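# Seat held gear onto shaft, meshing with neighbours

## Task

The left gripper starts out holding a gear a little above the top of a shaft. Lower the gear onto that shaft until it sits fully down and level (not tilted relative to the shaft), with its teeth engaged with both neighbouring gears. Forcing or wedging it counts as failure.

## Robot and tools

Robot: two six-joint arms, left_arm and right_arm, each ending in a parallel two-finger gripper with a camera on the wrist. The left gripper already carries the gear. Cameras: cam_high (fixed on a beam behind the arms), cam_left_wrist, cam_right_wrist, all 896x504.

Frames: the scene frame has its origin at table-top height, midway between the arms, +z up, +x out over the table, left_arm toward +y. Hand positions (metres) and quaternions (wxyz) in results are given in each arm's own base frame; left base sits near (0.006, 0.304, -0.005), right near (-0.002, -0.271, -0.001), both nearly level. A gripper's fingers point along its +z and open along its y. end_effector_position is the point between the pads, just short of the tips. Reported poses may be a few cm off.

Joint order in every row and every per-arm list: waist, shoulder, elbow, wrist pitch, wrist yaw, wrist roll. Stated ranges (rad): waist -2.618 to 3.054, shoulder 0.000 to 3.142, elbow 0.000 to 3.142, wrist pitch -1.571 to 1.571, wrist yaw -1.571 to 1.571, wrist roll -2.094 to 2.094.

A row is one flat list of 14 numbers, each in [-1, 1], covering both arms: left_arm's 6 joint numbers then its opening, then right_arm's 6 joint numbers then its opening. Joint numbers are scaled offsets, not poses: 1.0 equals 2.224 rad for waist, shoulder, elbow and 8.485 rad for the three wrist joints. They are added to the Joint targets as they stood when the action (or move) began, not to the previous row, so sending the same offset again shifts the arm further. 0 for every joint of an arm keeps its targets. The opening number is absolute, not an offset: +1 fully open (about 87 mm), +0.5 about 69 mm, 0 about 43 mm, -0.5 about 18 mm, -1 closed. To keep the gear held, keep resending the left opening currently in force (see Tool commands or grip_measured; about 0.04 below the reading at contact grips firmly). A 0 there is a real command and may loosen or drop the gear.

execute_actions(actions, cameras): actions is a list of actions; each action is up to 15 rows, one per 1/30 s step, with the last row repeated to fill 15. An action that would take a joint more than 0.059 rad beyond its range is refused for both arms; a malformed call is refused entirely. Empty actions list returns state plus all camera images. cameras: list of names, ["all"], or [].

move(target, speed, blend, opening_speed, blocking, cameras): target is one 14-number row or a list of up to 15 such rows; every row's offsets count from the same starting Joint targets. All joints move together along joint-space paths, so the gripper travels on a curve and nothing is avoided. speed is rad/s for the joint with the farthest to go, 0.01 to 12.57, default 0.5 (one value or one per target). blend (rad) rounds corners in a list; 0 stops at each. opening_speed (0.2 or more, per second on the -1..+1 scale) ramps gripper changes. blocking=false returns early while the move continues. The result adds a move: line such as done, off_target (resting more than 0.035 rad from target, e.g. blocked by contact), moving, held or fault, and limits=held if steps were withheld.

wait(seconds 0 to 10), stop() (brakes a running move), zoom_image(camera, region [x0,y0,x1,y1], at most 504x504 pixels, from the latest image), read_manual(section) (licence text only), finished_scene(scene) which ends the scene for good; call nothing after it in that reply.

Result lines: Joint positions (rad, last number per arm is gripper 0 closed to 1 open), Joint velocities (may read within noise), Joint targets (base for next offsets), Tool commands, grip_measured, end-effector pose, Joint torques (include gravity; positive toward larger angle; joints 1-3 wrap at ±28 N m). 'joint sent to its limit' means a joint was clipped at its end; 'joint command not followed' means a clearance check altered targets. MOTOR HOT appears at 75 °C; at 90 °C the arm folds and idles; holding load, stretching out or pushing raises heat.

Strategy and cautions: look first with an empty call, zoom on the gear and shaft, align the gear bore over the shaft and rotate with wrist roll if teeth need to line up with the neighbours, then lower slowly in small steps (low speed) while watching torques and off_target results. If it stops early, lift slightly, adjust, and retry rather than shoving. Open the gripper gently only once the gear is seated, then lift clear. Avoid drops, fast contacts, letting go of a moving part, hitting the fixtures near the bases (bar, plate, rail), touching the other arm, straining wrist camera cables, and anything leaving the table. The result must hold once the robot lets go.

Each tool is called after "Request:" by a JSON object that holds its "api" and its "payload", one argument or row to a line.

## Session

Request:
{"api": "execute_actions", "payload": {
  "actions": [],
  "cameras": ["cam_left_wrist","cam_high"]
}}

Request:
{"api": "zoom_image", "payload": {
  "camera": "cam_left_wrist",
  "region": [320, 60, 780, 380]
}}

Scene clock: 0.00 s.
left_arm: end_effector_position=(+0.2826, -0.1438, +0.1208) grip_measured=-0.511 end_effector_quat_wxyz=(-0.008, +0.859, +0.512, +0.005) | right_arm: end_effector_position=(+0.3825, +0.0000, +0.3605) grip_measured=+1.000 end_effector_quat_wxyz=(+0.707, +0.000, +0.707, +0.000)
Joint positions: left_arm=[-0.61 1.758 1.505 -1.329 -0.015 1.457 0.244] | right_arm=[0 1.047 1.047 0 0 0 1]
Joint velocities: within noise
Joint torques (N m): no reading
Heat: left arm: 29 °C; right arm: 27 °C.
Joint targets: left_arm=[-0.607 1.747 1.512 -1.335 -0.020 1.457] | right_arm=[0.000 1.043 1.058 0.005 -0.001 0.000]
Tool commands: left_gripper/opening=-1.0 right_gripper/opening=+1.0
Images, in order (width x height): cam_high 896x504, cam_left_wrist 896x504.

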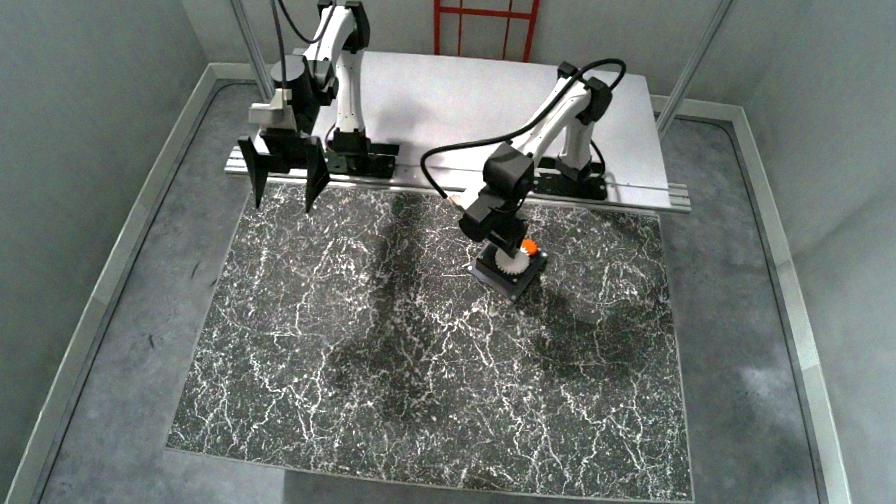

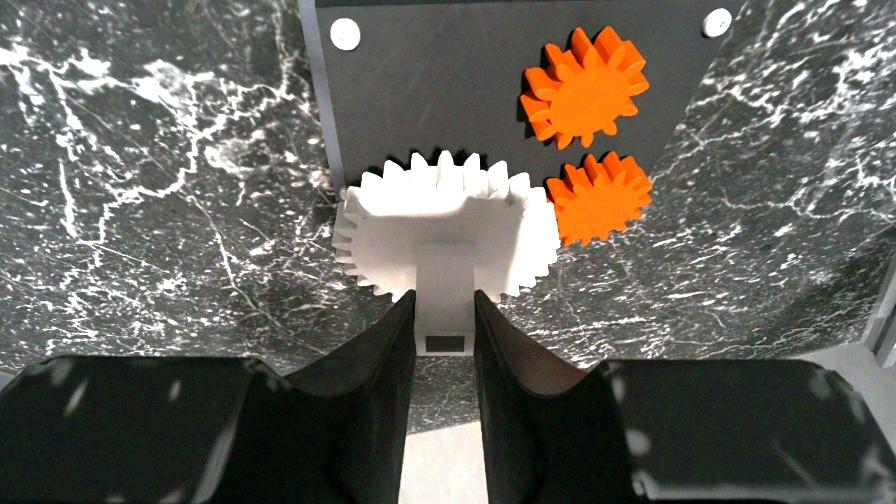

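Scaled by 1.096 from the camera's 896x504 image, which has a finer 1280x720 frame.

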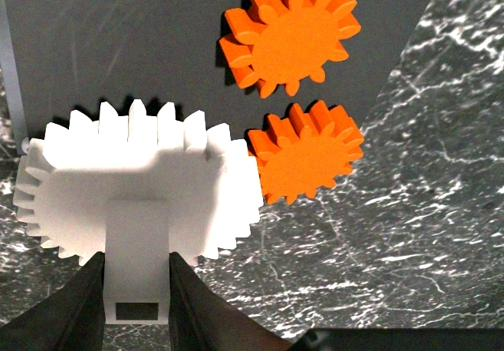

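Request:
{"api": "move", "payload": {
  "target": [
    [0,0.0045,0.0854,-0.0218,0,0,-1,0,0,0,0,0,0,1],
    [0.0189,0.0904,0.1965,-0.0273,0,0,-1,0,0,0,0,0,0,1]
  ],
  "blend": 0.1,
  "speed": 0.8,
  "cameras": ["cam_left_wrist"]
}}

Request:
{"api": "zoom_image", "payload": {
  "camera": "cam_left_wrist",
  "region": [440, 0, 760, 220]
}}

Scene clock: 15.80 s.
left_arm: end_effector_position=(+0.3254, -0.1581, +0.1689) grip_measured=-0.511 end_effector_quat_wxyz=(+0.004, +0.850, +0.527, +0.010) | right_arm: end_effector_position=(+0.3825, +0.0000, +0.3605) grip_measured=+1.000 end_effector_quat_wxyz=(+0.707, +0.000, +0.707, +0.000)
Joint positions: left_arm=[-0.574 1.936 1.927 -1.545 -0.015 1.457 0.244] | right_arm=[0 1.047 1.047 0 0 0 1]
Joint torques (N m): left_arm=[0.62 -6.94 7.09 0.23 0.1 -0.03] | right_arm=[-0.24 -2.84 8.1 2.25 -0.07 0.1]
Heat: left arm: 30 °C; right arm: 31 °C.
Joint targets: left_arm=[-0.565 1.948 1.950 -1.567 -0.020 1.457] | right_arm=[0.000 1.043 1.058 0.005 -0.001 0.000]
move: done; blend cut to 0.095 rad at target 1
camera_calibration:
cam_left_wrist: T_world_to_cam=[[-0.893987, 0.447517, -0.0227272, 0.364008], [0.259473, 0.558357, 0.787979, -0.110065], [0.365323, 0.698546, -0.615283, 0.23696], [0, 0, 0, 1]] pos_world=[0.267411, -0.266971, 0.240799]
Images, in order (width x height): cam_left_wrist 896x504.

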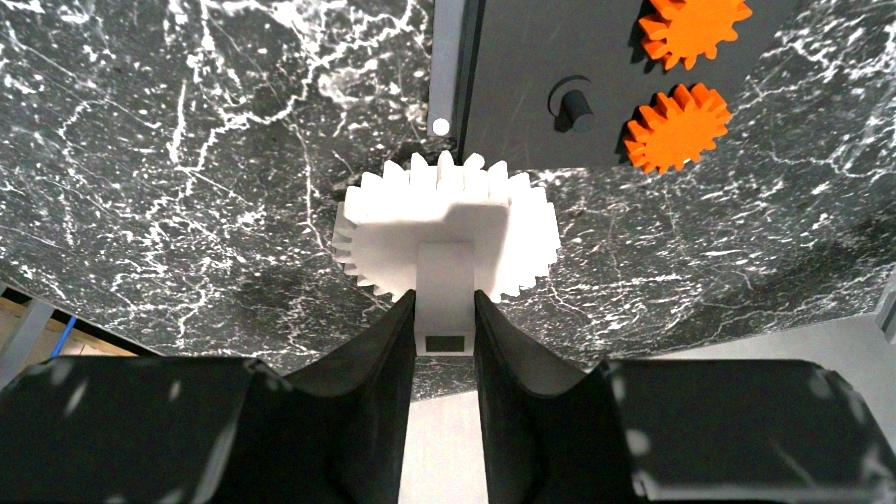

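Scaled by 1.575 from the camera's 896x504 image, which has a finer 1280x720 frame.

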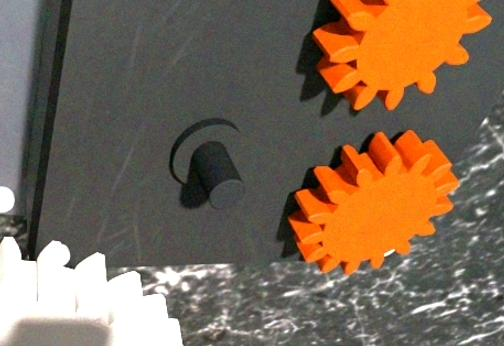

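Request:
{"api": "zoom_image", "payload": {
  "camera": "cam_left_wrist",
  "region": [535, 60, 615, 140]
}}

Request:
{"api": "zoom_image", "payload": {
  "camera": "cam_left_wrist",
  "region": [615, 0, 775, 180]
}}

Scaled by 6.300 from the camera's 896x504 image, which has a finer 1280x720 frame.

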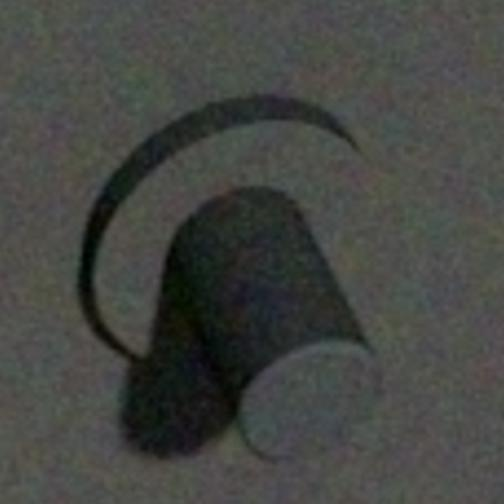

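Scaled by 2.800 from the camera's 896x504 image, which has a finer 1280x720 frame.

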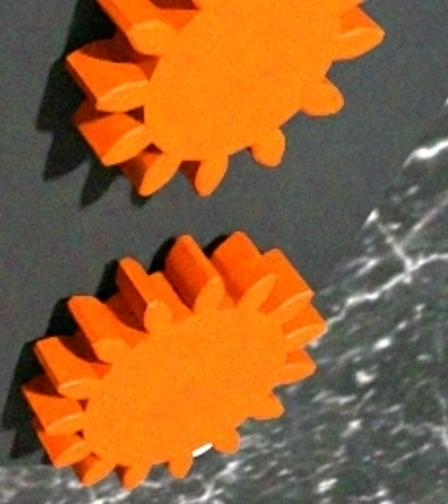

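Request:
{"api": "move", "payload": {
  "target": [0,-0.187,-0.2178,0.0079,0,0,-1,0,0,0,0,0,0,1],
  "speed": 0.8,
  "cameras": ["cam_left_wrist"]
}}

Request:
{"api": "zoom_image", "payload": {
  "camera": "cam_left_wrist",
  "region": [320, 40, 420, 140]
}}

Request:
{"api": "zoom_image", "payload": {
  "camera": "cam_left_wrist",
  "region": [300, 0, 620, 240]
}}

Scene clock: 56.33 s.
left_arm: end_effector_position=(+0.2385, -0.1019, +0.1679) grip_measured=-0.511 end_effector_quat_wxyz=(-0.013, +0.850, +0.527, +0.002) | right_arm: end_effector_position=(+0.3825, +0.0000, +0.3605) grip_measured=+1.000 end_effector_quat_wxyz=(+0.707, +0.000, +0.707, +0.000)
Joint positions: left_arm=[-0.574 1.558 1.474 -1.509 -0.015 1.457 0.244] | right_arm=[0 1.047 1.047 0 0 0 1]
Joint torques (N m): left_arm=[0.7 -6.94 4.51 0.4 0.14 -0.03] | right_arm=[-0.24 -2.84 8.1 2.25 -0.07 0.09]
Heat: left arm: 34 °C; right arm: 34 °C.
Joint targets: left_arm=[-0.565 1.532 1.465 -1.500 -0.020 1.457] | right_arm=[0.000 1.043 1.058 0.005 -0.001 0.000]
move: done
camera_calibration:
cam_left_wrist: T_world_to_cam=[[-0.894077, 0.447644, 0.0155368, 0.254825], [0.285033, 0.541852, 0.790666, -0.126327], [0.345519, 0.711345, -0.61205, 0.234302], [0, 0, 0, 1]] pos_world=[0.182885, -0.21229, 0.239328]
Images, in order (width x height): cam_left_wrist 896x504.

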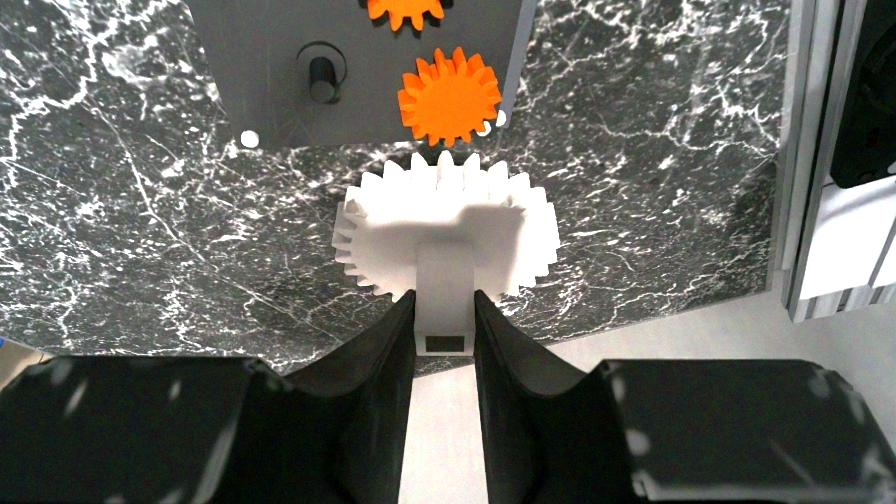

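Scaled by 5.040 from the camera's 896x504 image, which has a finer 1280x720 frame.

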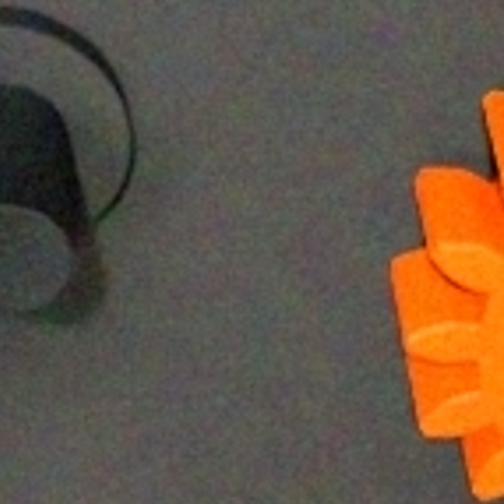

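Scaled by 1.575 from the camera's 896x504 image, which has a finer 1280x720 frame.

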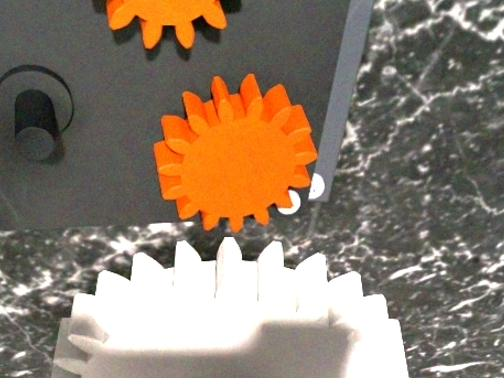

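Request:
{"api": "zoom_image", "payload": {
  "camera": "cam_left_wrist",
  "region": [280, 30, 360, 110]
}}

Request:
{"api": "zoom_image", "payload": {
  "camera": "cam_left_wrist",
  "region": [340, 0, 520, 160]
}}

Scaled by 6.300 from the camera's 896x504 image, which has a finer 1280x720 frame.

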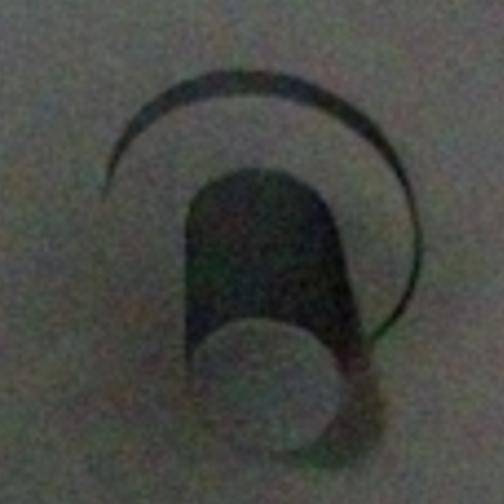

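Scaled by 2.800 from the camera's 896x504 image, which has a finer 1280x720 frame.

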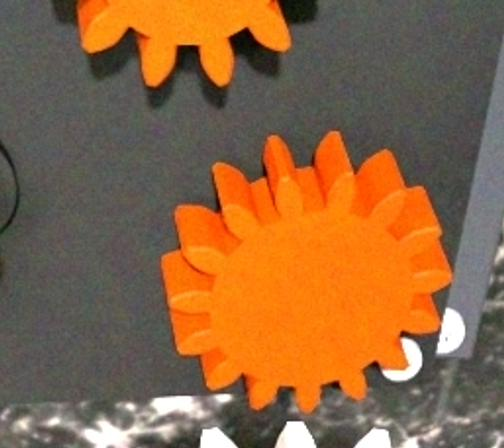

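Request:
{"api": "move", "payload": {
  "target": [-0.0225,-0.0009,-0.0742,0.0365,0.0042,0,-1,0,0,0,0,0,0,1],
  "speed": 0.6,
  "cameras": ["cam_left_wrist"]
}}

Request:
{"api": "zoom_image", "payload": {
  "camera": "cam_left_wrist",
  "region": [320, 60, 680, 320]
}}

Scene clock: 135.40 s.
left_arm: end_effector_position=(+0.2641, -0.1359, +0.1265) grip_measured=-0.511 end_effector_quat_wxyz=(+0.057, +0.858, +0.511, +0.021) | right_arm: end_effector_position=(+0.3825, +0.0000, +0.3605) grip_measured=+1.000 end_effector_quat_wxyz=(+0.707, +0.000, +0.707, +0.000)
Joint positions: left_arm=[-0.61 1.558 1.309 -1.2 0.009 1.457 0.244] | right_arm=[0 1.047 1.047 0 0 0 1]
Joint torques (N m): left_arm=[-0.62 -7.35 4.9 0.69 0.29 -0.01] | right_arm=[-0.24 -2.84 8.1 2.25 -0.06 0.09]
Heat: left arm: 32 °C; right arm: 37 °C.
Joint targets: left_arm=[-0.615 1.530 1.300 -1.190 0.016 1.457] | right_arm=[0.000 1.043 1.058 0.005 -0.001 0.000]
move: done
camera_calibration:
cam_left_wrist: T_world_to_cam=[[-0.871275, 0.474932, -0.123772, 0.308813], [0.224186, 0.609457, 0.760462, -0.0533346], [0.436601, 0.634824, -0.637478, 0.19301], [0, 0, 0, 1]] pos_world=[0.196749, -0.236688, 0.201821]
Images, in order (width x height): cam_left_wrist 896x504.

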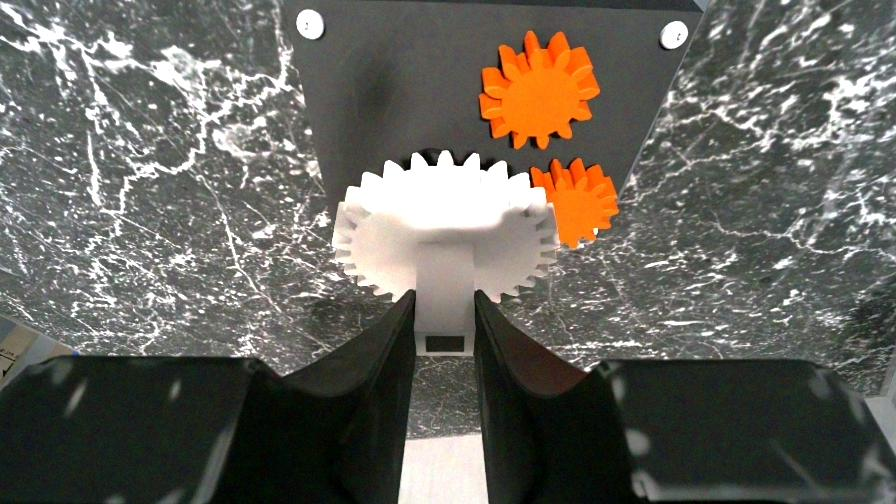

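Scaled by 1.400 from the camera's 896x504 image, which has a finer 1280x720 frame.

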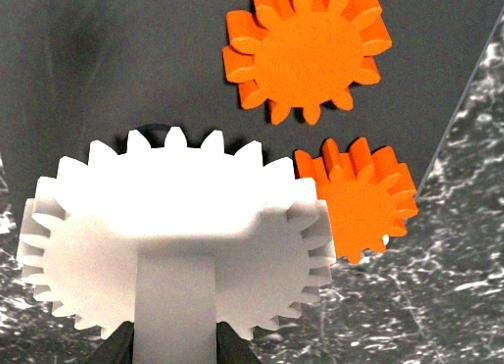

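Request:
{"api": "zoom_image", "payload": {
  "camera": "cam_left_wrist",
  "region": [380, 110, 520, 210]
}}

Request:
{"api": "zoom_image", "payload": {
  "camera": "cam_left_wrist",
  "region": [460, 10, 640, 270]
}}

Scaled by 3.600 from the camera's 896x504 image, which has a finer 1280x720 frame.

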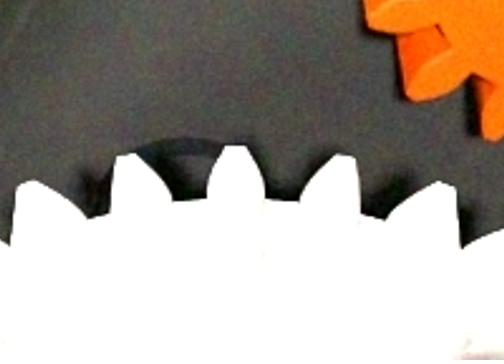

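Scaled by 1.938 from the camera's 896x504 image, which has a finer 1280x720 frame.

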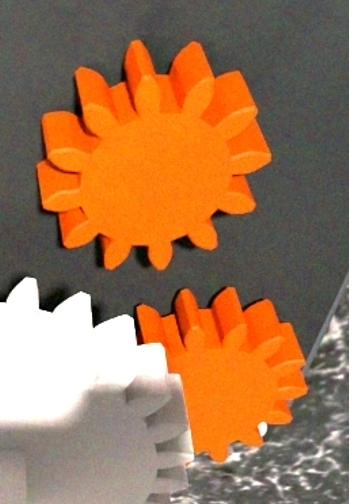

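Request:
{"api": "move", "payload": {
  "target": [-0.005,0.0288,-0.0054,0.0038,0,0,-1,0,0,0,0,0,0,1],
  "cameras": ["cam_left_wrist","cam_high"]
}}

Request:
{"api": "zoom_image", "payload": {
  "camera": "cam_left_wrist",
  "region": [380, 20, 640, 280]
}}

Request:
{"api": "zoom_image", "payload": {
  "camera": "cam_high",
  "region": [470, 230, 560, 310]
}}

Scene clock: 201.70 s.
left_arm: end_effector_position=(+0.2667, -0.1417, +0.1173) grip_measured=-0.511 end_effector_quat_wxyz=(+0.055, +0.861, +0.506, +0.020) | right_arm: end_effector_position=(+0.3825, +0.0000, +0.3605) grip_measured=+1.000 end_effector_quat_wxyz=(+0.707, +0.000, +0.707, +0.000)
Joint positions: left_arm=[-0.621 1.582 1.296 -1.168 0.009 1.457 0.244] | right_arm=[0 1.047 1.047 0 0 0 1]
Joint torques (N m): left_arm=[-0.69 -4.38 4.81 0.68 0.29 -0.03] | right_arm=[-0.24 -2.82 8.1 2.25 -0.07 0.09]
Heat: left arm: 33 °C; right arm: 38 °C.
Joint targets: left_arm=[-0.626 1.594 1.288 -1.158 0.015 1.457] | right_arm=[0.000 1.043 1.058 0.005 -0.001 0.000]
move: done
camera_calibration:
cam_left_wrist: T_world_to_cam=[[-0.866555, 0.484451, -0.119961, 0.312389], [0.23325, 0.605615, 0.760805, -0.0463087], [0.441223, 0.631298, -0.637797, 0.188014], [0, 0, 0, 1]] pos_world=[0.198548, -0.241985, 0.192622]
Images, in order (width x height): cam_high 896x504, cam_left_wrist 896x504.

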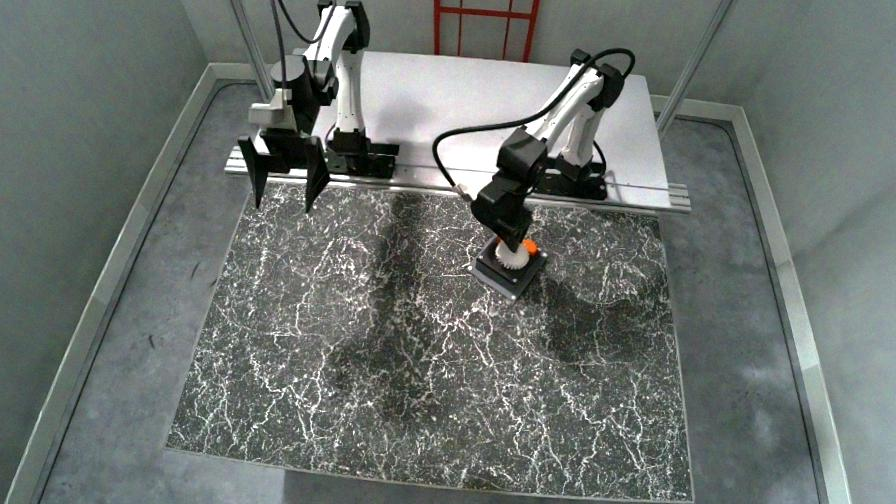

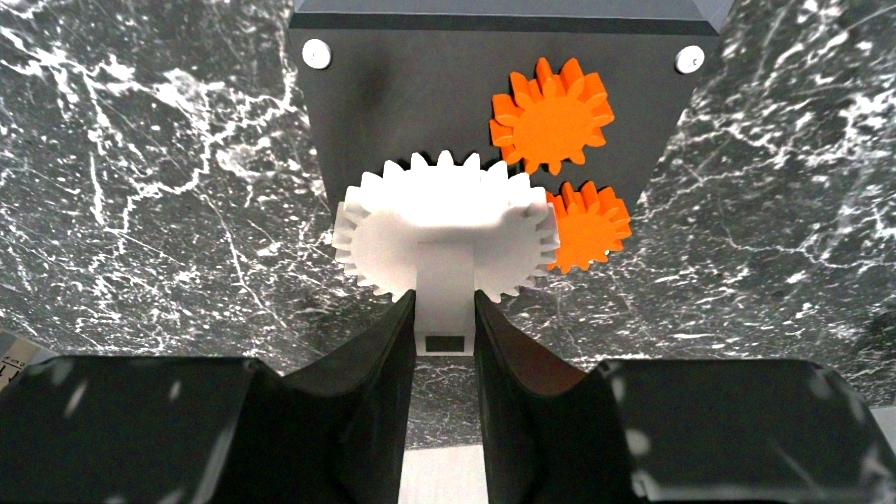

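Scaled by 1.938 from the camera's 896x504 image, which has a finer 1280x720 frame.

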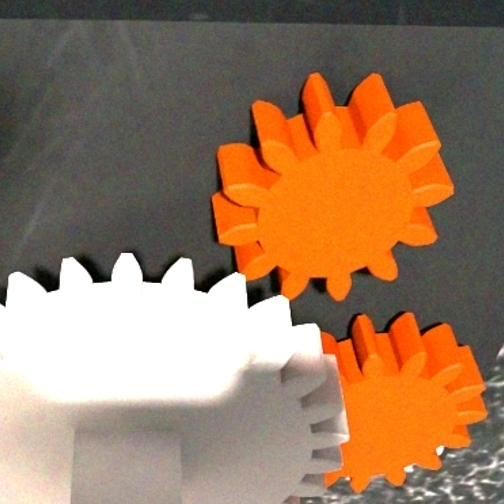

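Scaled by 5.600 from the camera's 896x504 image, which has a finer 1280x720 frame.

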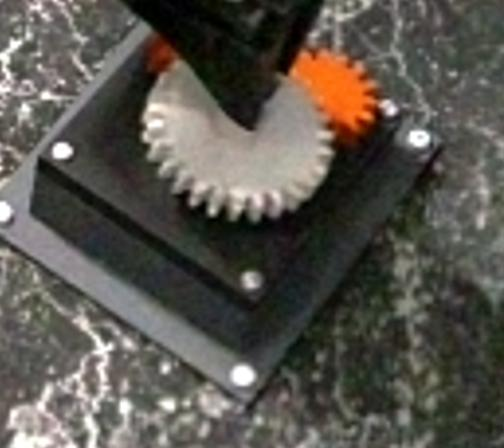

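Request:
{"api": "move", "payload": {
  "target": [-0.0001,0.0019,-0.007,0.0023,0,0,-1,0,0,0,0,0,0,1]
}}

Request:
{"api": "move", "payload": {
  "target": [0,0.0012,-0.0042,0.0014,0,0,-1,0,0,0,0,0,0,1]
}}

Request:
{"api": "move", "payload": {
  "target": [0,0.0012,-0.0042,0.0014,0,0,-1,0,0,0,0,0,0,1]
}}

Scene clock: 237.77 s.
left_arm: end_effector_position=(+0.2673, -0.1421, +0.1157) grip_measured=-0.511 end_effector_quat_wxyz=(+0.057, +0.860, +0.506, +0.020) | right_arm: end_effector_position=(+0.3825, +0.0000, +0.3605) grip_measured=+1.000 end_effector_quat_wxyz=(+0.707, +0.000, +0.707, +0.000)
Joint positions: left_arm=[-0.621 1.582 1.289 -1.158 0.009 1.457 0.244] | right_arm=[0 1.047 1.047 0 0 0 1]
Joint torques (N m): left_arm=[-0.72 -4.08 4.29 0.79 0.31 -0.04] | right_arm=[-0.24 -2.84 8.1 2.25 -0.06 0.09]
Heat: left arm: 32 °C; right arm: 39 °C.
Joint targets: left_arm=[-0.627 1.598 1.273 -1.138 0.015 1.457] | right_arm=[0.000 1.043 1.058 0.005 -0.001 0.000]
move: done

Scene clock: 238.47 s.
left_arm: end_effector_position=(+0.2672, -0.1421, +0.1154) grip_measured=-0.511 end_effector_quat_wxyz=(+0.057, +0.860, +0.506, +0.020) | right_arm: end_effector_position=(+0.3825, +0.0000, +0.3605) grip_measured=+1.000 end_effector_quat_wxyz=(+0.707, +0.000, +0.707, +0.000)
Joint positions: left_arm=[-0.621 1.582 1.288 -1.157 0.009 1.457 0.244] | right_arm=[0 1.047 1.047 0 0 0 1]
Joint torques (N m): left_arm=[-0.68 -3.86 3.58 0.89 0.27 -0.03] | right_arm=[-0.24 -2.84 8.09 2.25 -0.07 0.09]
Heat: left arm: 32 °C; right arm: 39 °C.
Joint targets: left_arm=[-0.627 1.601 1.263 -1.127 0.015 1.457] | right_arm=[0.000 1.043 1.058 0.005 -0.001 0.000]
move: done

Scene clock: 239.17 s.
left_arm: end_effector_position=(+0.2687, -0.1426, +0.1077) grip_measured=-0.511 end_effector_quat_wxyz=(+0.056, +0.860, +0.506, +0.021) | right_arm: end_effector_position=(+0.3825, +0.0000, +0.3605) grip_measured=+1.000 end_effector_quat_wxyz=(+0.707, +0.000, +0.707, +0.000)
Joint positions: left_arm=[-0.621 1.589 1.265 -1.126 0.007 1.457 0.244] | right_arm=[0 1.047 1.047 0 0 0 1]
Joint torques (N m): left_arm=[-0.69 -4.29 4.59 0.72 0.31 -0.04] | right_arm=[-0.24 -2.82 8.09 2.25 -0.06 0.09]
Heat: left arm: 32 °C; right arm: 39 °C.
Joint targets: left_arm=[-0.627 1.603 1.254 -1.115 0.016 1.457] | right_arm=[0.000 1.043 1.058 0.005 -0.001 0.000]
move: done

Request:
{"api": "move", "payload": {
  "target": [0,0.0012,-0.0042,0.0014,0,0,-1,0,0,0,0,0,0,1]
}}

Request:
{"api": "move", "payload": {
  "target": [0,0.0012,-0.0042,0.0014,0,0,-1,0,0,0,0,0,0,1],
  "cameras": ["cam_left_wrist","cam_high"]
}}

Request:
{"api": "zoom_image", "payload": {
  "camera": "cam_left_wrist",
  "region": [380, 40, 640, 300]
}}

Request:
{"api": "zoom_image", "payload": {
  "camera": "cam_high",
  "region": [470, 230, 560, 310]
}}

Scene clock: 247.00 s.
left_arm: end_effector_position=(+0.2689, -0.1427, +0.1075) grip_measured=-0.511 end_effector_quat_wxyz=(+0.057, +0.860, +0.506, +0.022) | right_arm: end_effector_position=(+0.3825, +0.0000, +0.3605) grip_measured=+1.000 end_effector_quat_wxyz=(+0.707, +0.000, +0.707, +0.000)
Joint positions: left_arm=[-0.621 1.589 1.264 -1.124 0.007 1.457 0.244] | right_arm=[0 1.047 1.047 0 0 0 1]
Joint torques (N m): left_arm=[-0.69 -4.07 3.93 0.8 0.32 -0.03] | right_arm=[-0.24 -2.85 8.1 2.25 -0.07 0.09]
Heat: left arm: 32 °C; right arm: 39 °C.
Joint targets: left_arm=[-0.627 1.606 1.245 -1.103 0.016 1.457] | right_arm=[0.000 1.043 1.058 0.005 -0.001 0.000]
move: done

Scene clock: 247.70 s.
left_arm: end_effector_position=(+0.2689, -0.1428, +0.1068) grip_measured=-0.511 end_effector_quat_wxyz=(+0.057, +0.860, +0.506, +0.022) | right_arm: end_effector_position=(+0.3825, +0.0000, +0.3605) grip_measured=+1.000 end_effector_quat_wxyz=(+0.707, +0.000, +0.707, +0.000)
Joint positions: left_arm=[-0.621 1.589 1.261 -1.121 0.007 1.457 0.244] | right_arm=[0 1.047 1.047 0 0 0 1]
Joint torques (N m): left_arm=[-0.68 -3.81 3.49 0.92 0.3 -0.01] | right_arm=[-0.24 -2.84 8.1 2.25 -0.07 0.09]
Heat: left arm: 32 °C; right arm: 39 °C.
Joint targets: left_arm=[-0.627 1.609 1.235 -1.091 0.016 1.457] | right_arm=[0.000 1.043 1.058 0.005 -0.001 0.000]
move: done
camera_calibration:
cam_left_wrist: T_world_to_cam=[[-0.866047, 0.484171, -0.124665, 0.313855], [0.22932, 0.606258, 0.761488, -0.037167], [0.44427, 0.630896, -0.636078, 0.18], [0, 0, 0, 1]] pos_world=[0.200367, -0.242988, 0.181923]
Images, in order (width x height): cam_high 896x504, cam_left_wrist 896x504.

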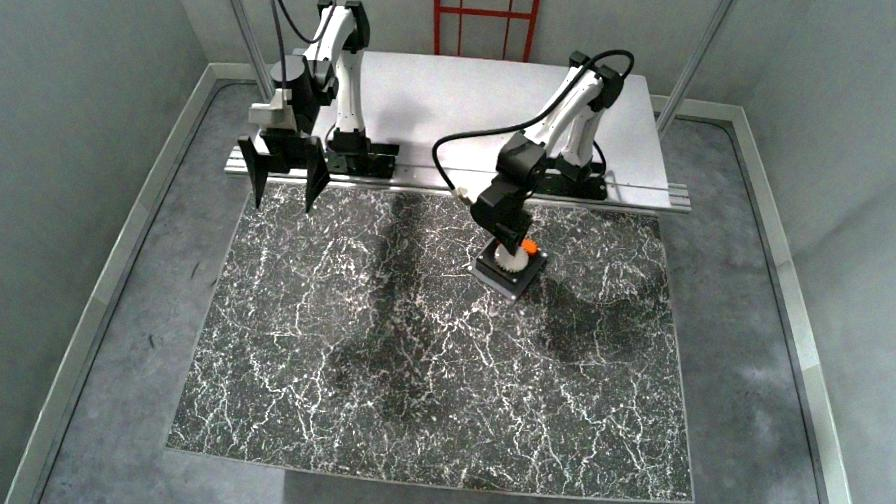

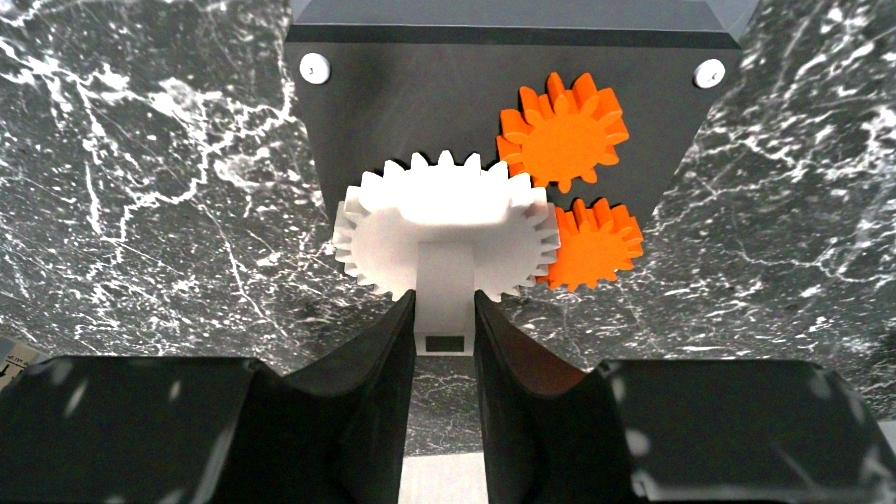

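Scaled by 1.938 from the camera's 896x504 image, which has a finer 1280x720 frame.

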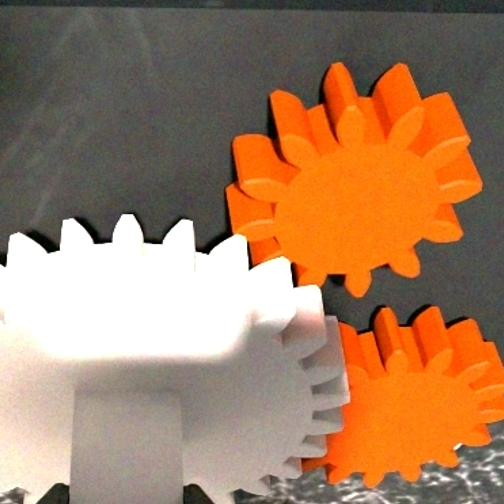

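Scaled by 5.600 from the camera's 896x504 image, which has a finer 1280x720 frame.

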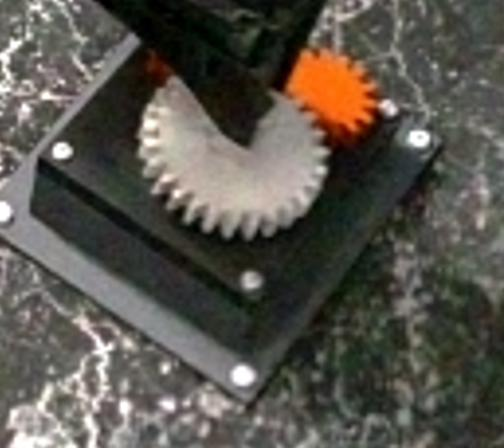

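Request:
{"api": "move", "payload": {
  "target": [0,-0.0043,-0.0062,0.0007,0,0.0071,-1,0,0,0,0,0,0,1]
}}

Request:
{"api": "move", "payload": {
  "target": [0,0.0086,0.0064,0.0007,0,-0.0142,-1,0,0,0,0,0,0,1],
  "cameras": ["cam_left_wrist"]
}}

Request:
{"api": "zoom_image", "payload": {
  "camera": "cam_left_wrist",
  "region": [380, 40, 640, 300]
}}

Scene clock: 259.23 s.
left_arm: end_effector_position=(+0.2705, -0.1419, +0.1045) grip_measured=-0.511 end_effector_quat_wxyz=(+0.053, +0.871, +0.487, +0.026) | right_arm: end_effector_position=(+0.3825, +0.0000, +0.3605) grip_measured=+1.000 end_effector_quat_wxyz=(+0.707, +0.000, +0.707, +0.000)
Joint positions: left_arm=[-0.621 1.589 1.25 -1.113 -0.002 1.501 0.244] | right_arm=[0 1.047 1.047 0 0 0 1]
Joint torques (N m): left_arm=[-0.69 -4.57 3.17 0.87 0.43 0.15] | right_arm=[-0.24 -2.84 8.1 2.25 -0.07 0.09]
Heat: left arm: 32 °C; right arm: 40 °C.
Joint targets: left_arm=[-0.627 1.599 1.221 -1.085 0.015 1.518] | right_arm=[0.000 1.043 1.058 0.005 -0.001 0.000]
move: done

Scene clock: 260.27 s.
left_arm: end_effector_position=(+0.2702, -0.1410, +0.1046) grip_measured=-0.511 end_effector_quat_wxyz=(+0.058, +0.852, +0.520, +0.028) | right_arm: end_effector_position=(+0.3825, +0.0000, +0.3605) grip_measured=+1.000 end_effector_quat_wxyz=(+0.707, +0.000, +0.707, +0.000)
Joint positions: left_arm=[-0.621 1.589 1.25 -1.103 -0.007 1.425 0.244] | right_arm=[0 1.047 1.047 0 0 0 1]
Joint torques (N m): left_arm=[-0.66 -3.07 4.38 0.86 0.45 -0.29] | right_arm=[-0.24 -2.84 8.1 2.25 -0.07 0.09]
Heat: left arm: 32 °C; right arm: 40 °C.
Joint targets: left_arm=[-0.627 1.618 1.235 -1.079 0.015 1.397] | right_arm=[0.000 1.043 1.058 0.005 -0.001 0.000]
move: done
camera_calibration:
cam_left_wrist: T_world_to_cam=[[-0.880366, 0.455365, -0.132658, 0.314531], [0.200504, 0.610787, 0.765988, -0.0289029], [0.42983, 0.647751, -0.629019, 0.182455], [0, 0, 0, 1]] pos_world=[0.204273, -0.243758, 0.178632]
Images, in order (width x height): cam_left_wrist 896x504.

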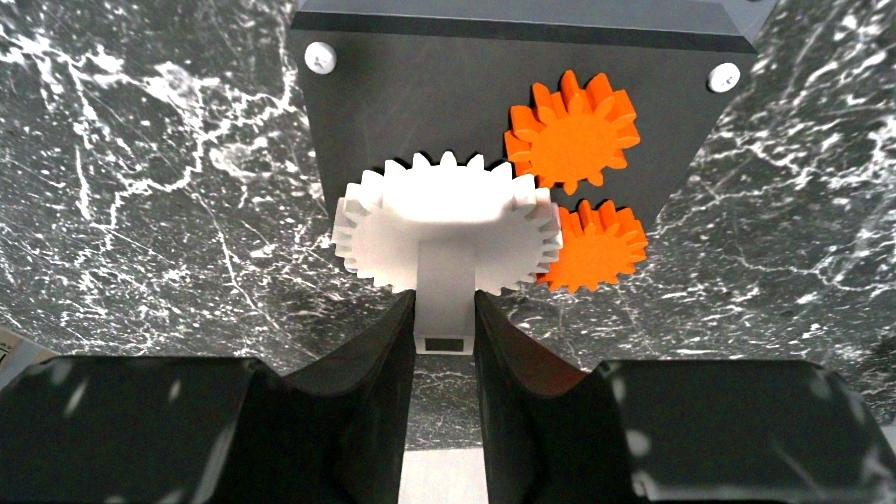

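Scaled by 1.938 from the camera's 896x504 image, which has a finer 1280x720 frame.

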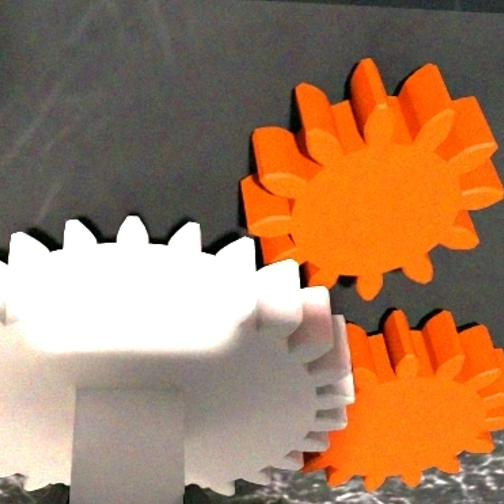

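Request:
{"api": "move", "payload": {
  "target": [0,0.0008,-0.0042,0.0014,0,0.003,-1,0,0,0,0,0,0,1]
}}

Request:
{"api": "move", "payload": {
  "target": [0,-0.003,-0.0065,0.001,0,0.004,-1,0,0,0,0,0,0,1]
}}

Request:
{"api": "move", "payload": {
  "target": [0,-0.003,-0.0065,0.001,0,0.005,-1,0,0,0,0,0,0,1],
  "cameras": ["cam_left_wrist"]
}}

Request:
{"api": "zoom_image", "payload": {
  "camera": "cam_left_wrist",
  "region": [380, 40, 640, 300]
}}

Scene clock: 268.23 s.
left_arm: end_effector_position=(+0.2704, -0.1411, +0.1046) grip_measured=-0.511 end_effector_quat_wxyz=(+0.058, +0.852, +0.520, +0.028) | right_arm: end_effector_position=(+0.3825, +0.0000, +0.3605) grip_measured=+1.000 end_effector_quat_wxyz=(+0.707, +0.000, +0.707, +0.000)
Joint positions: left_arm=[-0.621 1.589 1.25 -1.102 -0.007 1.425 0.244] | right_arm=[0 1.047 1.047 0 0 0 1]
Joint torques (N m): left_arm=[-0.68 -2.99 3.69 0.97 0.46 -0.06] | right_arm=[-0.24 -2.82 8.1 2.25 -0.07 0.1]
Heat: left arm: 31 °C; right arm: 40 °C.
Joint targets: left_arm=[-0.627 1.620 1.226 -1.067 0.015 1.423] | right_arm=[0.000 1.043 1.058 0.005 -0.001 0.000]
move: done

Scene clock: 268.97 s.
left_arm: end_effector_position=(+0.2711, -0.1412, +0.1038) grip_measured=-0.510 end_effector_quat_wxyz=(+0.058, +0.856, +0.513, +0.030) | right_arm: end_effector_position=(+0.3825, +0.0000, +0.3605) grip_measured=+1.000 end_effector_quat_wxyz=(+0.707, +0.000, +0.707, +0.000)
Joint positions: left_arm=[-0.621 1.589 1.246 -1.098 -0.008 1.442 0.245] | right_arm=[0 1.047 1.047 0 0 0 1]
Joint torques (N m): left_arm=[-0.61 -3.54 2.8 0.98 0.48 0.1] | right_arm=[-0.24 -2.82 8.1 2.25 -0.07 0.09]
Heat: left arm: 31 °C; right arm: 40 °C.
Joint targets: left_arm=[-0.627 1.613 1.212 -1.058 0.016 1.457] | right_arm=[0.000 1.043 1.058 0.005 -0.001 0.000]
move: off_target (left_arm); left_arm: the wrist pitch is farthest, 0.040 rad from its target

Scene clock: 269.87 s.
left_arm: end_effector_position=(+0.2714, -0.1412, +0.1031) grip_measured=-0.510 end_effector_quat_wxyz=(+0.057, +0.866, +0.496, +0.031) | right_arm: end_effector_position=(+0.3825, +0.0000, +0.3605) grip_measured=+1.000 end_effector_quat_wxyz=(+0.707, +0.000, +0.707, +0.000)
Joint positions: left_arm=[-0.621 1.586 1.239 -1.096 -0.008 1.48 0.245] | right_arm=[0 1.047 1.047 0 0 0 1]
Joint torques (N m): left_arm=[-0.69 -3.67 2.25 1.03 0.48 0.16] | right_arm=[-0.24 -2.84 8.1 2.25 -0.07 0.09]
Heat: left arm: 31 °C; right arm: 40 °C.
Joint targets: left_arm=[-0.627 1.607 1.197 -1.050 0.016 1.499] | right_arm=[0.000 1.043 1.058 0.005 -0.001 0.000]
move: off_target (left_arm); left_arm: the wrist pitch is farthest, 0.046 rad from its target
camera_calibration:
cam_left_wrist: T_world_to_cam=[[-0.8537, 0.503453, -0.133156, 0.315109], [0.229669, 0.593469, 0.771392, -0.0388474], [0.467384, 0.627956, -0.622273, 0.167479], [0, 0, 0, 1]] pos_world=[0.199654, -0.240757, 0.176143]
Images, in order (width x height): cam_left_wrist 896x504.

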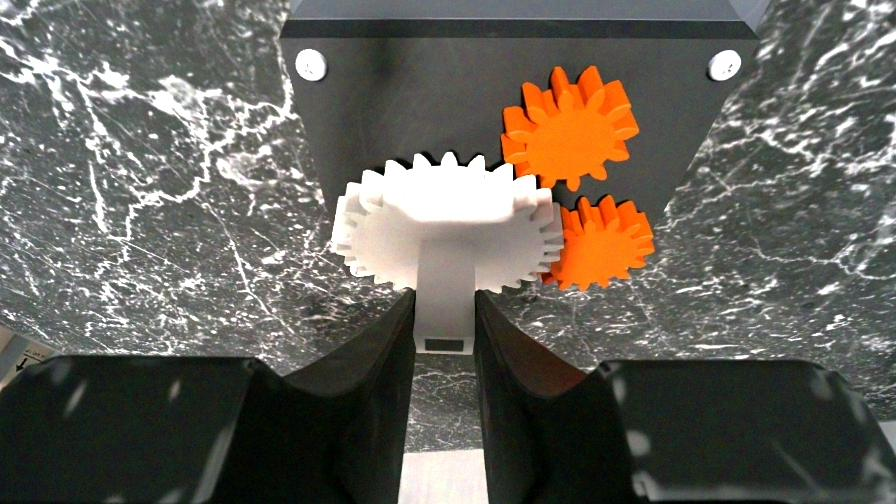

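Scaled by 1.938 from the camera's 896x504 image, which has a finer 1280x720 frame.

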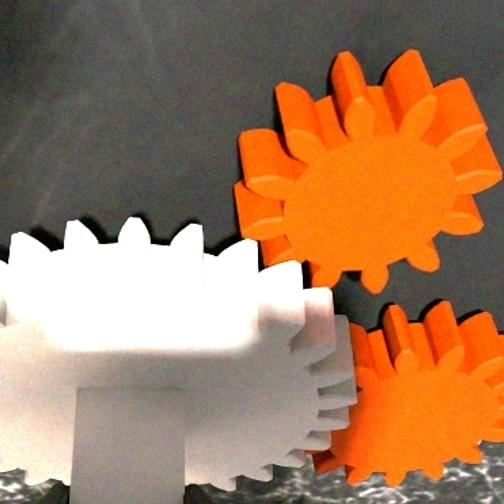

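Request:
{"api": "move", "payload": {
  "target": [0.008,-0.001,-0.003,0.0,0,-0.002,-1,0,0,0,0,0,0,1]
}}

Request:
{"api": "move", "payload": {
  "target": [0.001,0.002,-0.002,0.001,0,-0.004,-1,0,0,0,0,0,0,1],
  "cameras": ["cam_left_wrist"]
}}

Request:
{"api": "zoom_image", "payload": {
  "camera": "cam_left_wrist",
  "region": [380, 40, 640, 300]
}}

Scene clock: 279.07 s.
left_arm: end_effector_position=(+0.2714, -0.1407, +0.1030) grip_measured=-0.510 end_effector_quat_wxyz=(+0.058, +0.866, +0.496, +0.032) | right_arm: end_effector_position=(+0.3825, +0.0000, +0.3605) grip_measured=+1.000 end_effector_quat_wxyz=(+0.707, +0.000, +0.707, +0.000)
Joint positions: left_arm=[-0.62 1.582 1.234 -1.092 -0.009 1.481 0.245] | right_arm=[0 1.047 1.047 0 0 0 1]
Joint torques (N m): left_arm=[0.91 -3.56 2.04 1.02 0.5 -0.01] | right_arm=[-0.24 -2.84 8.1 2.25 -0.07 0.09]
Heat: left arm: 31 °C; right arm: 40 °C.
Joint targets: left_arm=[-0.609 1.605 1.191 -1.050 0.016 1.482] | right_arm=[0.000 1.043 1.058 0.005 -0.001 0.000]
move: off_target (left_arm); left_arm: the elbow is farthest, 0.044 rad from its target

Scene clock: 279.77 s.
left_arm: end_effector_position=(+0.2713, -0.1407, +0.1028) grip_measured=-0.509 end_effector_quat_wxyz=(+0.058, +0.863, +0.500, +0.032) | right_arm: end_effector_position=(+0.3825, +0.0000, +0.3605) grip_measured=+1.000 end_effector_quat_wxyz=(+0.707, +0.000, +0.707, +0.000)
Joint positions: left_arm=[-0.62 1.582 1.233 -1.09 -0.009 1.472 0.245] | right_arm=[0 1.047 1.047 0 0 0 1]
Joint torques (N m): left_arm=[1.06 -3.21 1.8 1.09 0.51 -0.28] | right_arm=[-0.24 -2.84 8.1 2.25 -0.07 0.09]
Heat: left arm: 31 °C; right arm: 40 °C.
Joint targets: left_arm=[-0.607 1.609 1.186 -1.042 0.016 1.448] | right_arm=[0.000 1.043 1.058 0.005 -0.001 0.000]
move: off_target (left_arm); left_arm: the wrist pitch is farthest, 0.048 rad from its target
camera_calibration:
cam_left_wrist: T_world_to_cam=[[-0.857674, 0.495495, -0.137405, 0.315065], [0.221633, 0.597365, 0.770736, -0.036049], [0.463977, 0.630586, -0.622162, 0.16823], [0, 0, 0, 1]] pos_world=[0.200158, -0.240662, 0.175742]
Images, in order (width x height): cam_left_wrist 896x504.

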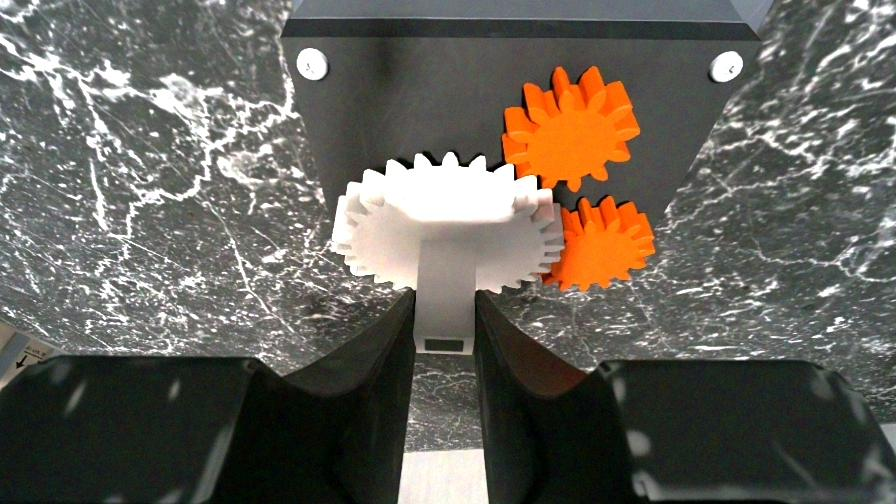

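Scaled by 1.938 from the camera's 896x504 image, which has a finer 1280x720 frame.

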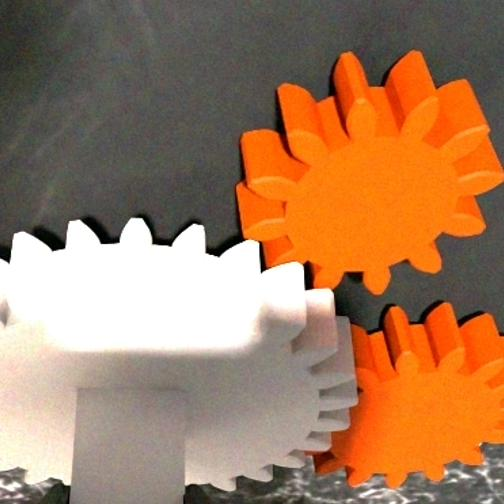

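Request:
{"api": "move", "payload": {
  "target": [
    [0,0,0,0,-0.0045,0.002,-1,0,0,0,0,0,0,1],
    [0,0,0,-0.004,-0.0045,0.002,-1,0,0,0,0,0,0,1],
    [0,0,0,0.002,-0.002,0.002,-1,0,0,0,0,0,0,1]
  ]
}}

Request:
{"api": "move", "payload": {
  "target": [
    [0,0,0,-0.004,0.003,0,-1,0,0,0,0,0,0,1],
    [0,0,0,-0.002,-0.001,0,-1,0,0,0,0,0,0,1]
  ]
}}

Scene clock: 292.43 s.
left_arm: end_effector_position=(+0.2718, -0.1404, +0.1030) grip_measured=-0.509 end_effector_quat_wxyz=(+0.058, +0.863, +0.500, +0.033) | right_arm: end_effector_position=(+0.3825, +0.0000, +0.3605) grip_measured=+1.000 end_effector_quat_wxyz=(+0.707, +0.000, +0.707, +0.000)
Joint positions: left_arm=[-0.62 1.582 1.233 -1.089 -0.012 1.472 0.245] | right_arm=[0 1.047 1.047 0 0 0 1]
Joint torques (N m): left_arm=[1.07 -3.22 1.78 1.24 0.33 -0.12] | right_arm=[-0.25 -2.84 8.1 2.25 -0.07 0.09]
Heat: left arm: 30 °C; right arm: 40 °C.
Joint targets: left_arm=[-0.607 1.609 1.186 -1.025 -0.001 1.465] | right_arm=[0.000 1.043 1.058 0.005 -0.001 0.000]
move: off_target (left_arm); left_arm: the wrist pitch is farthest, 0.064 rad from its target

Scene clock: 293.50 s.
left_arm: end_effector_position=(+0.2717, -0.1404, +0.1029) grip_measured=-0.509 end_effector_quat_wxyz=(+0.058, +0.863, +0.500, +0.033) | right_arm: end_effector_position=(+0.3825, +0.0000, +0.3605) grip_measured=+1.000 end_effector_quat_wxyz=(+0.707, +0.000, +0.707, +0.000)
Joint positions: left_arm=[-0.62 1.582 1.233 -1.089 -0.012 1.472 0.245] | right_arm=[0 1.047 1.047 0 0 0 1]
Joint torques (N m): left_arm=[1.01 -3.28 1.8 1.07 0.2 -0.1] | right_arm=[-0.24 -2.84 8.12 2.25 -0.07 0.09]
Heat: left arm: 30 °C; right arm: 40 °C.
Joint targets: left_arm=[-0.607 1.609 1.186 -1.042 -0.010 1.465] | right_arm=[0.000 1.043 1.058 0.005 -0.001 0.000]
move: off_target (left_arm); left_arm: the elbow is farthest, 0.047 rad from its target

Request:
{"api": "move", "payload": {
  "target": [
    [-0.003,-0.006,0.0243,-0.005,0,0.0008,-1,0,0,0,0,0,0,1],
    [-0.003,-0.006,0.0243,-0.005,0,0.0008,-0.3,0,0,0,0,0,0,1]
  ],
  "opening_speed": 0.7,
  "cameras": ["cam_left_wrist"]
}}

Request:
{"api": "zoom_image", "payload": {
  "camera": "cam_left_wrist",
  "region": [380, 40, 640, 300]
}}

Scene clock: 300.50 s.
left_arm: end_effector_position=(+0.2718, -0.1405, +0.1036) grip_measured=-0.300 end_effector_quat_wxyz=(+0.058, +0.863, +0.500, +0.033) | right_arm: end_effector_position=(+0.3825, +0.0000, +0.3605) grip_measured=+1.000 end_effector_quat_wxyz=(+0.707, +0.000, +0.707, +0.000)
Joint positions: left_arm=[-0.62 1.583 1.238 -1.093 -0.012 1.472 0.35] | right_arm=[0 1.047 1.047 0 0 0 1]
Joint torques (N m): left_arm=[0.44 -4.34 5.7 0.7 0.19 -0.03] | right_arm=[-0.24 -2.84 8.1 2.25 -0.07 0.1]
Heat: left arm: 30 °C; right arm: 40 °C.
Joint targets: left_arm=[-0.613 1.596 1.240 -1.084 -0.010 1.472] | right_arm=[0.000 1.043 1.058 0.005 -0.001 0.000]
move: done
camera_calibration:
cam_left_wrist: T_world_to_cam=[[-0.85763, 0.495498, -0.137672, 0.315616], [0.220424, 0.596046, 0.772102, -0.0369458], [0.464634, 0.631832, -0.620407, 0.168224], [0, 0, 0, 1]] pos_world=[0.200663, -0.240655, 0.176345]
Images, in order (width x height): cam_left_wrist 896x504.

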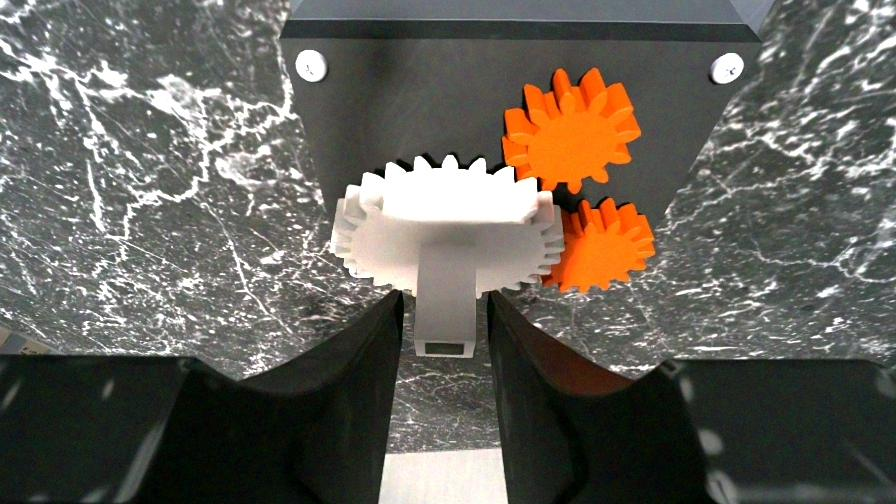

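Scaled by 1.938 from the camera's 896x504 image, which has a finer 1280x720 frame.

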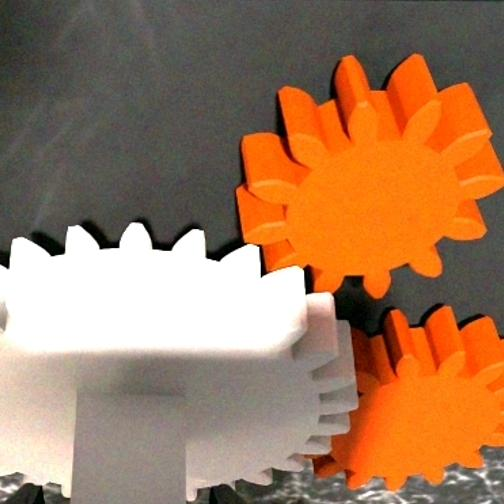

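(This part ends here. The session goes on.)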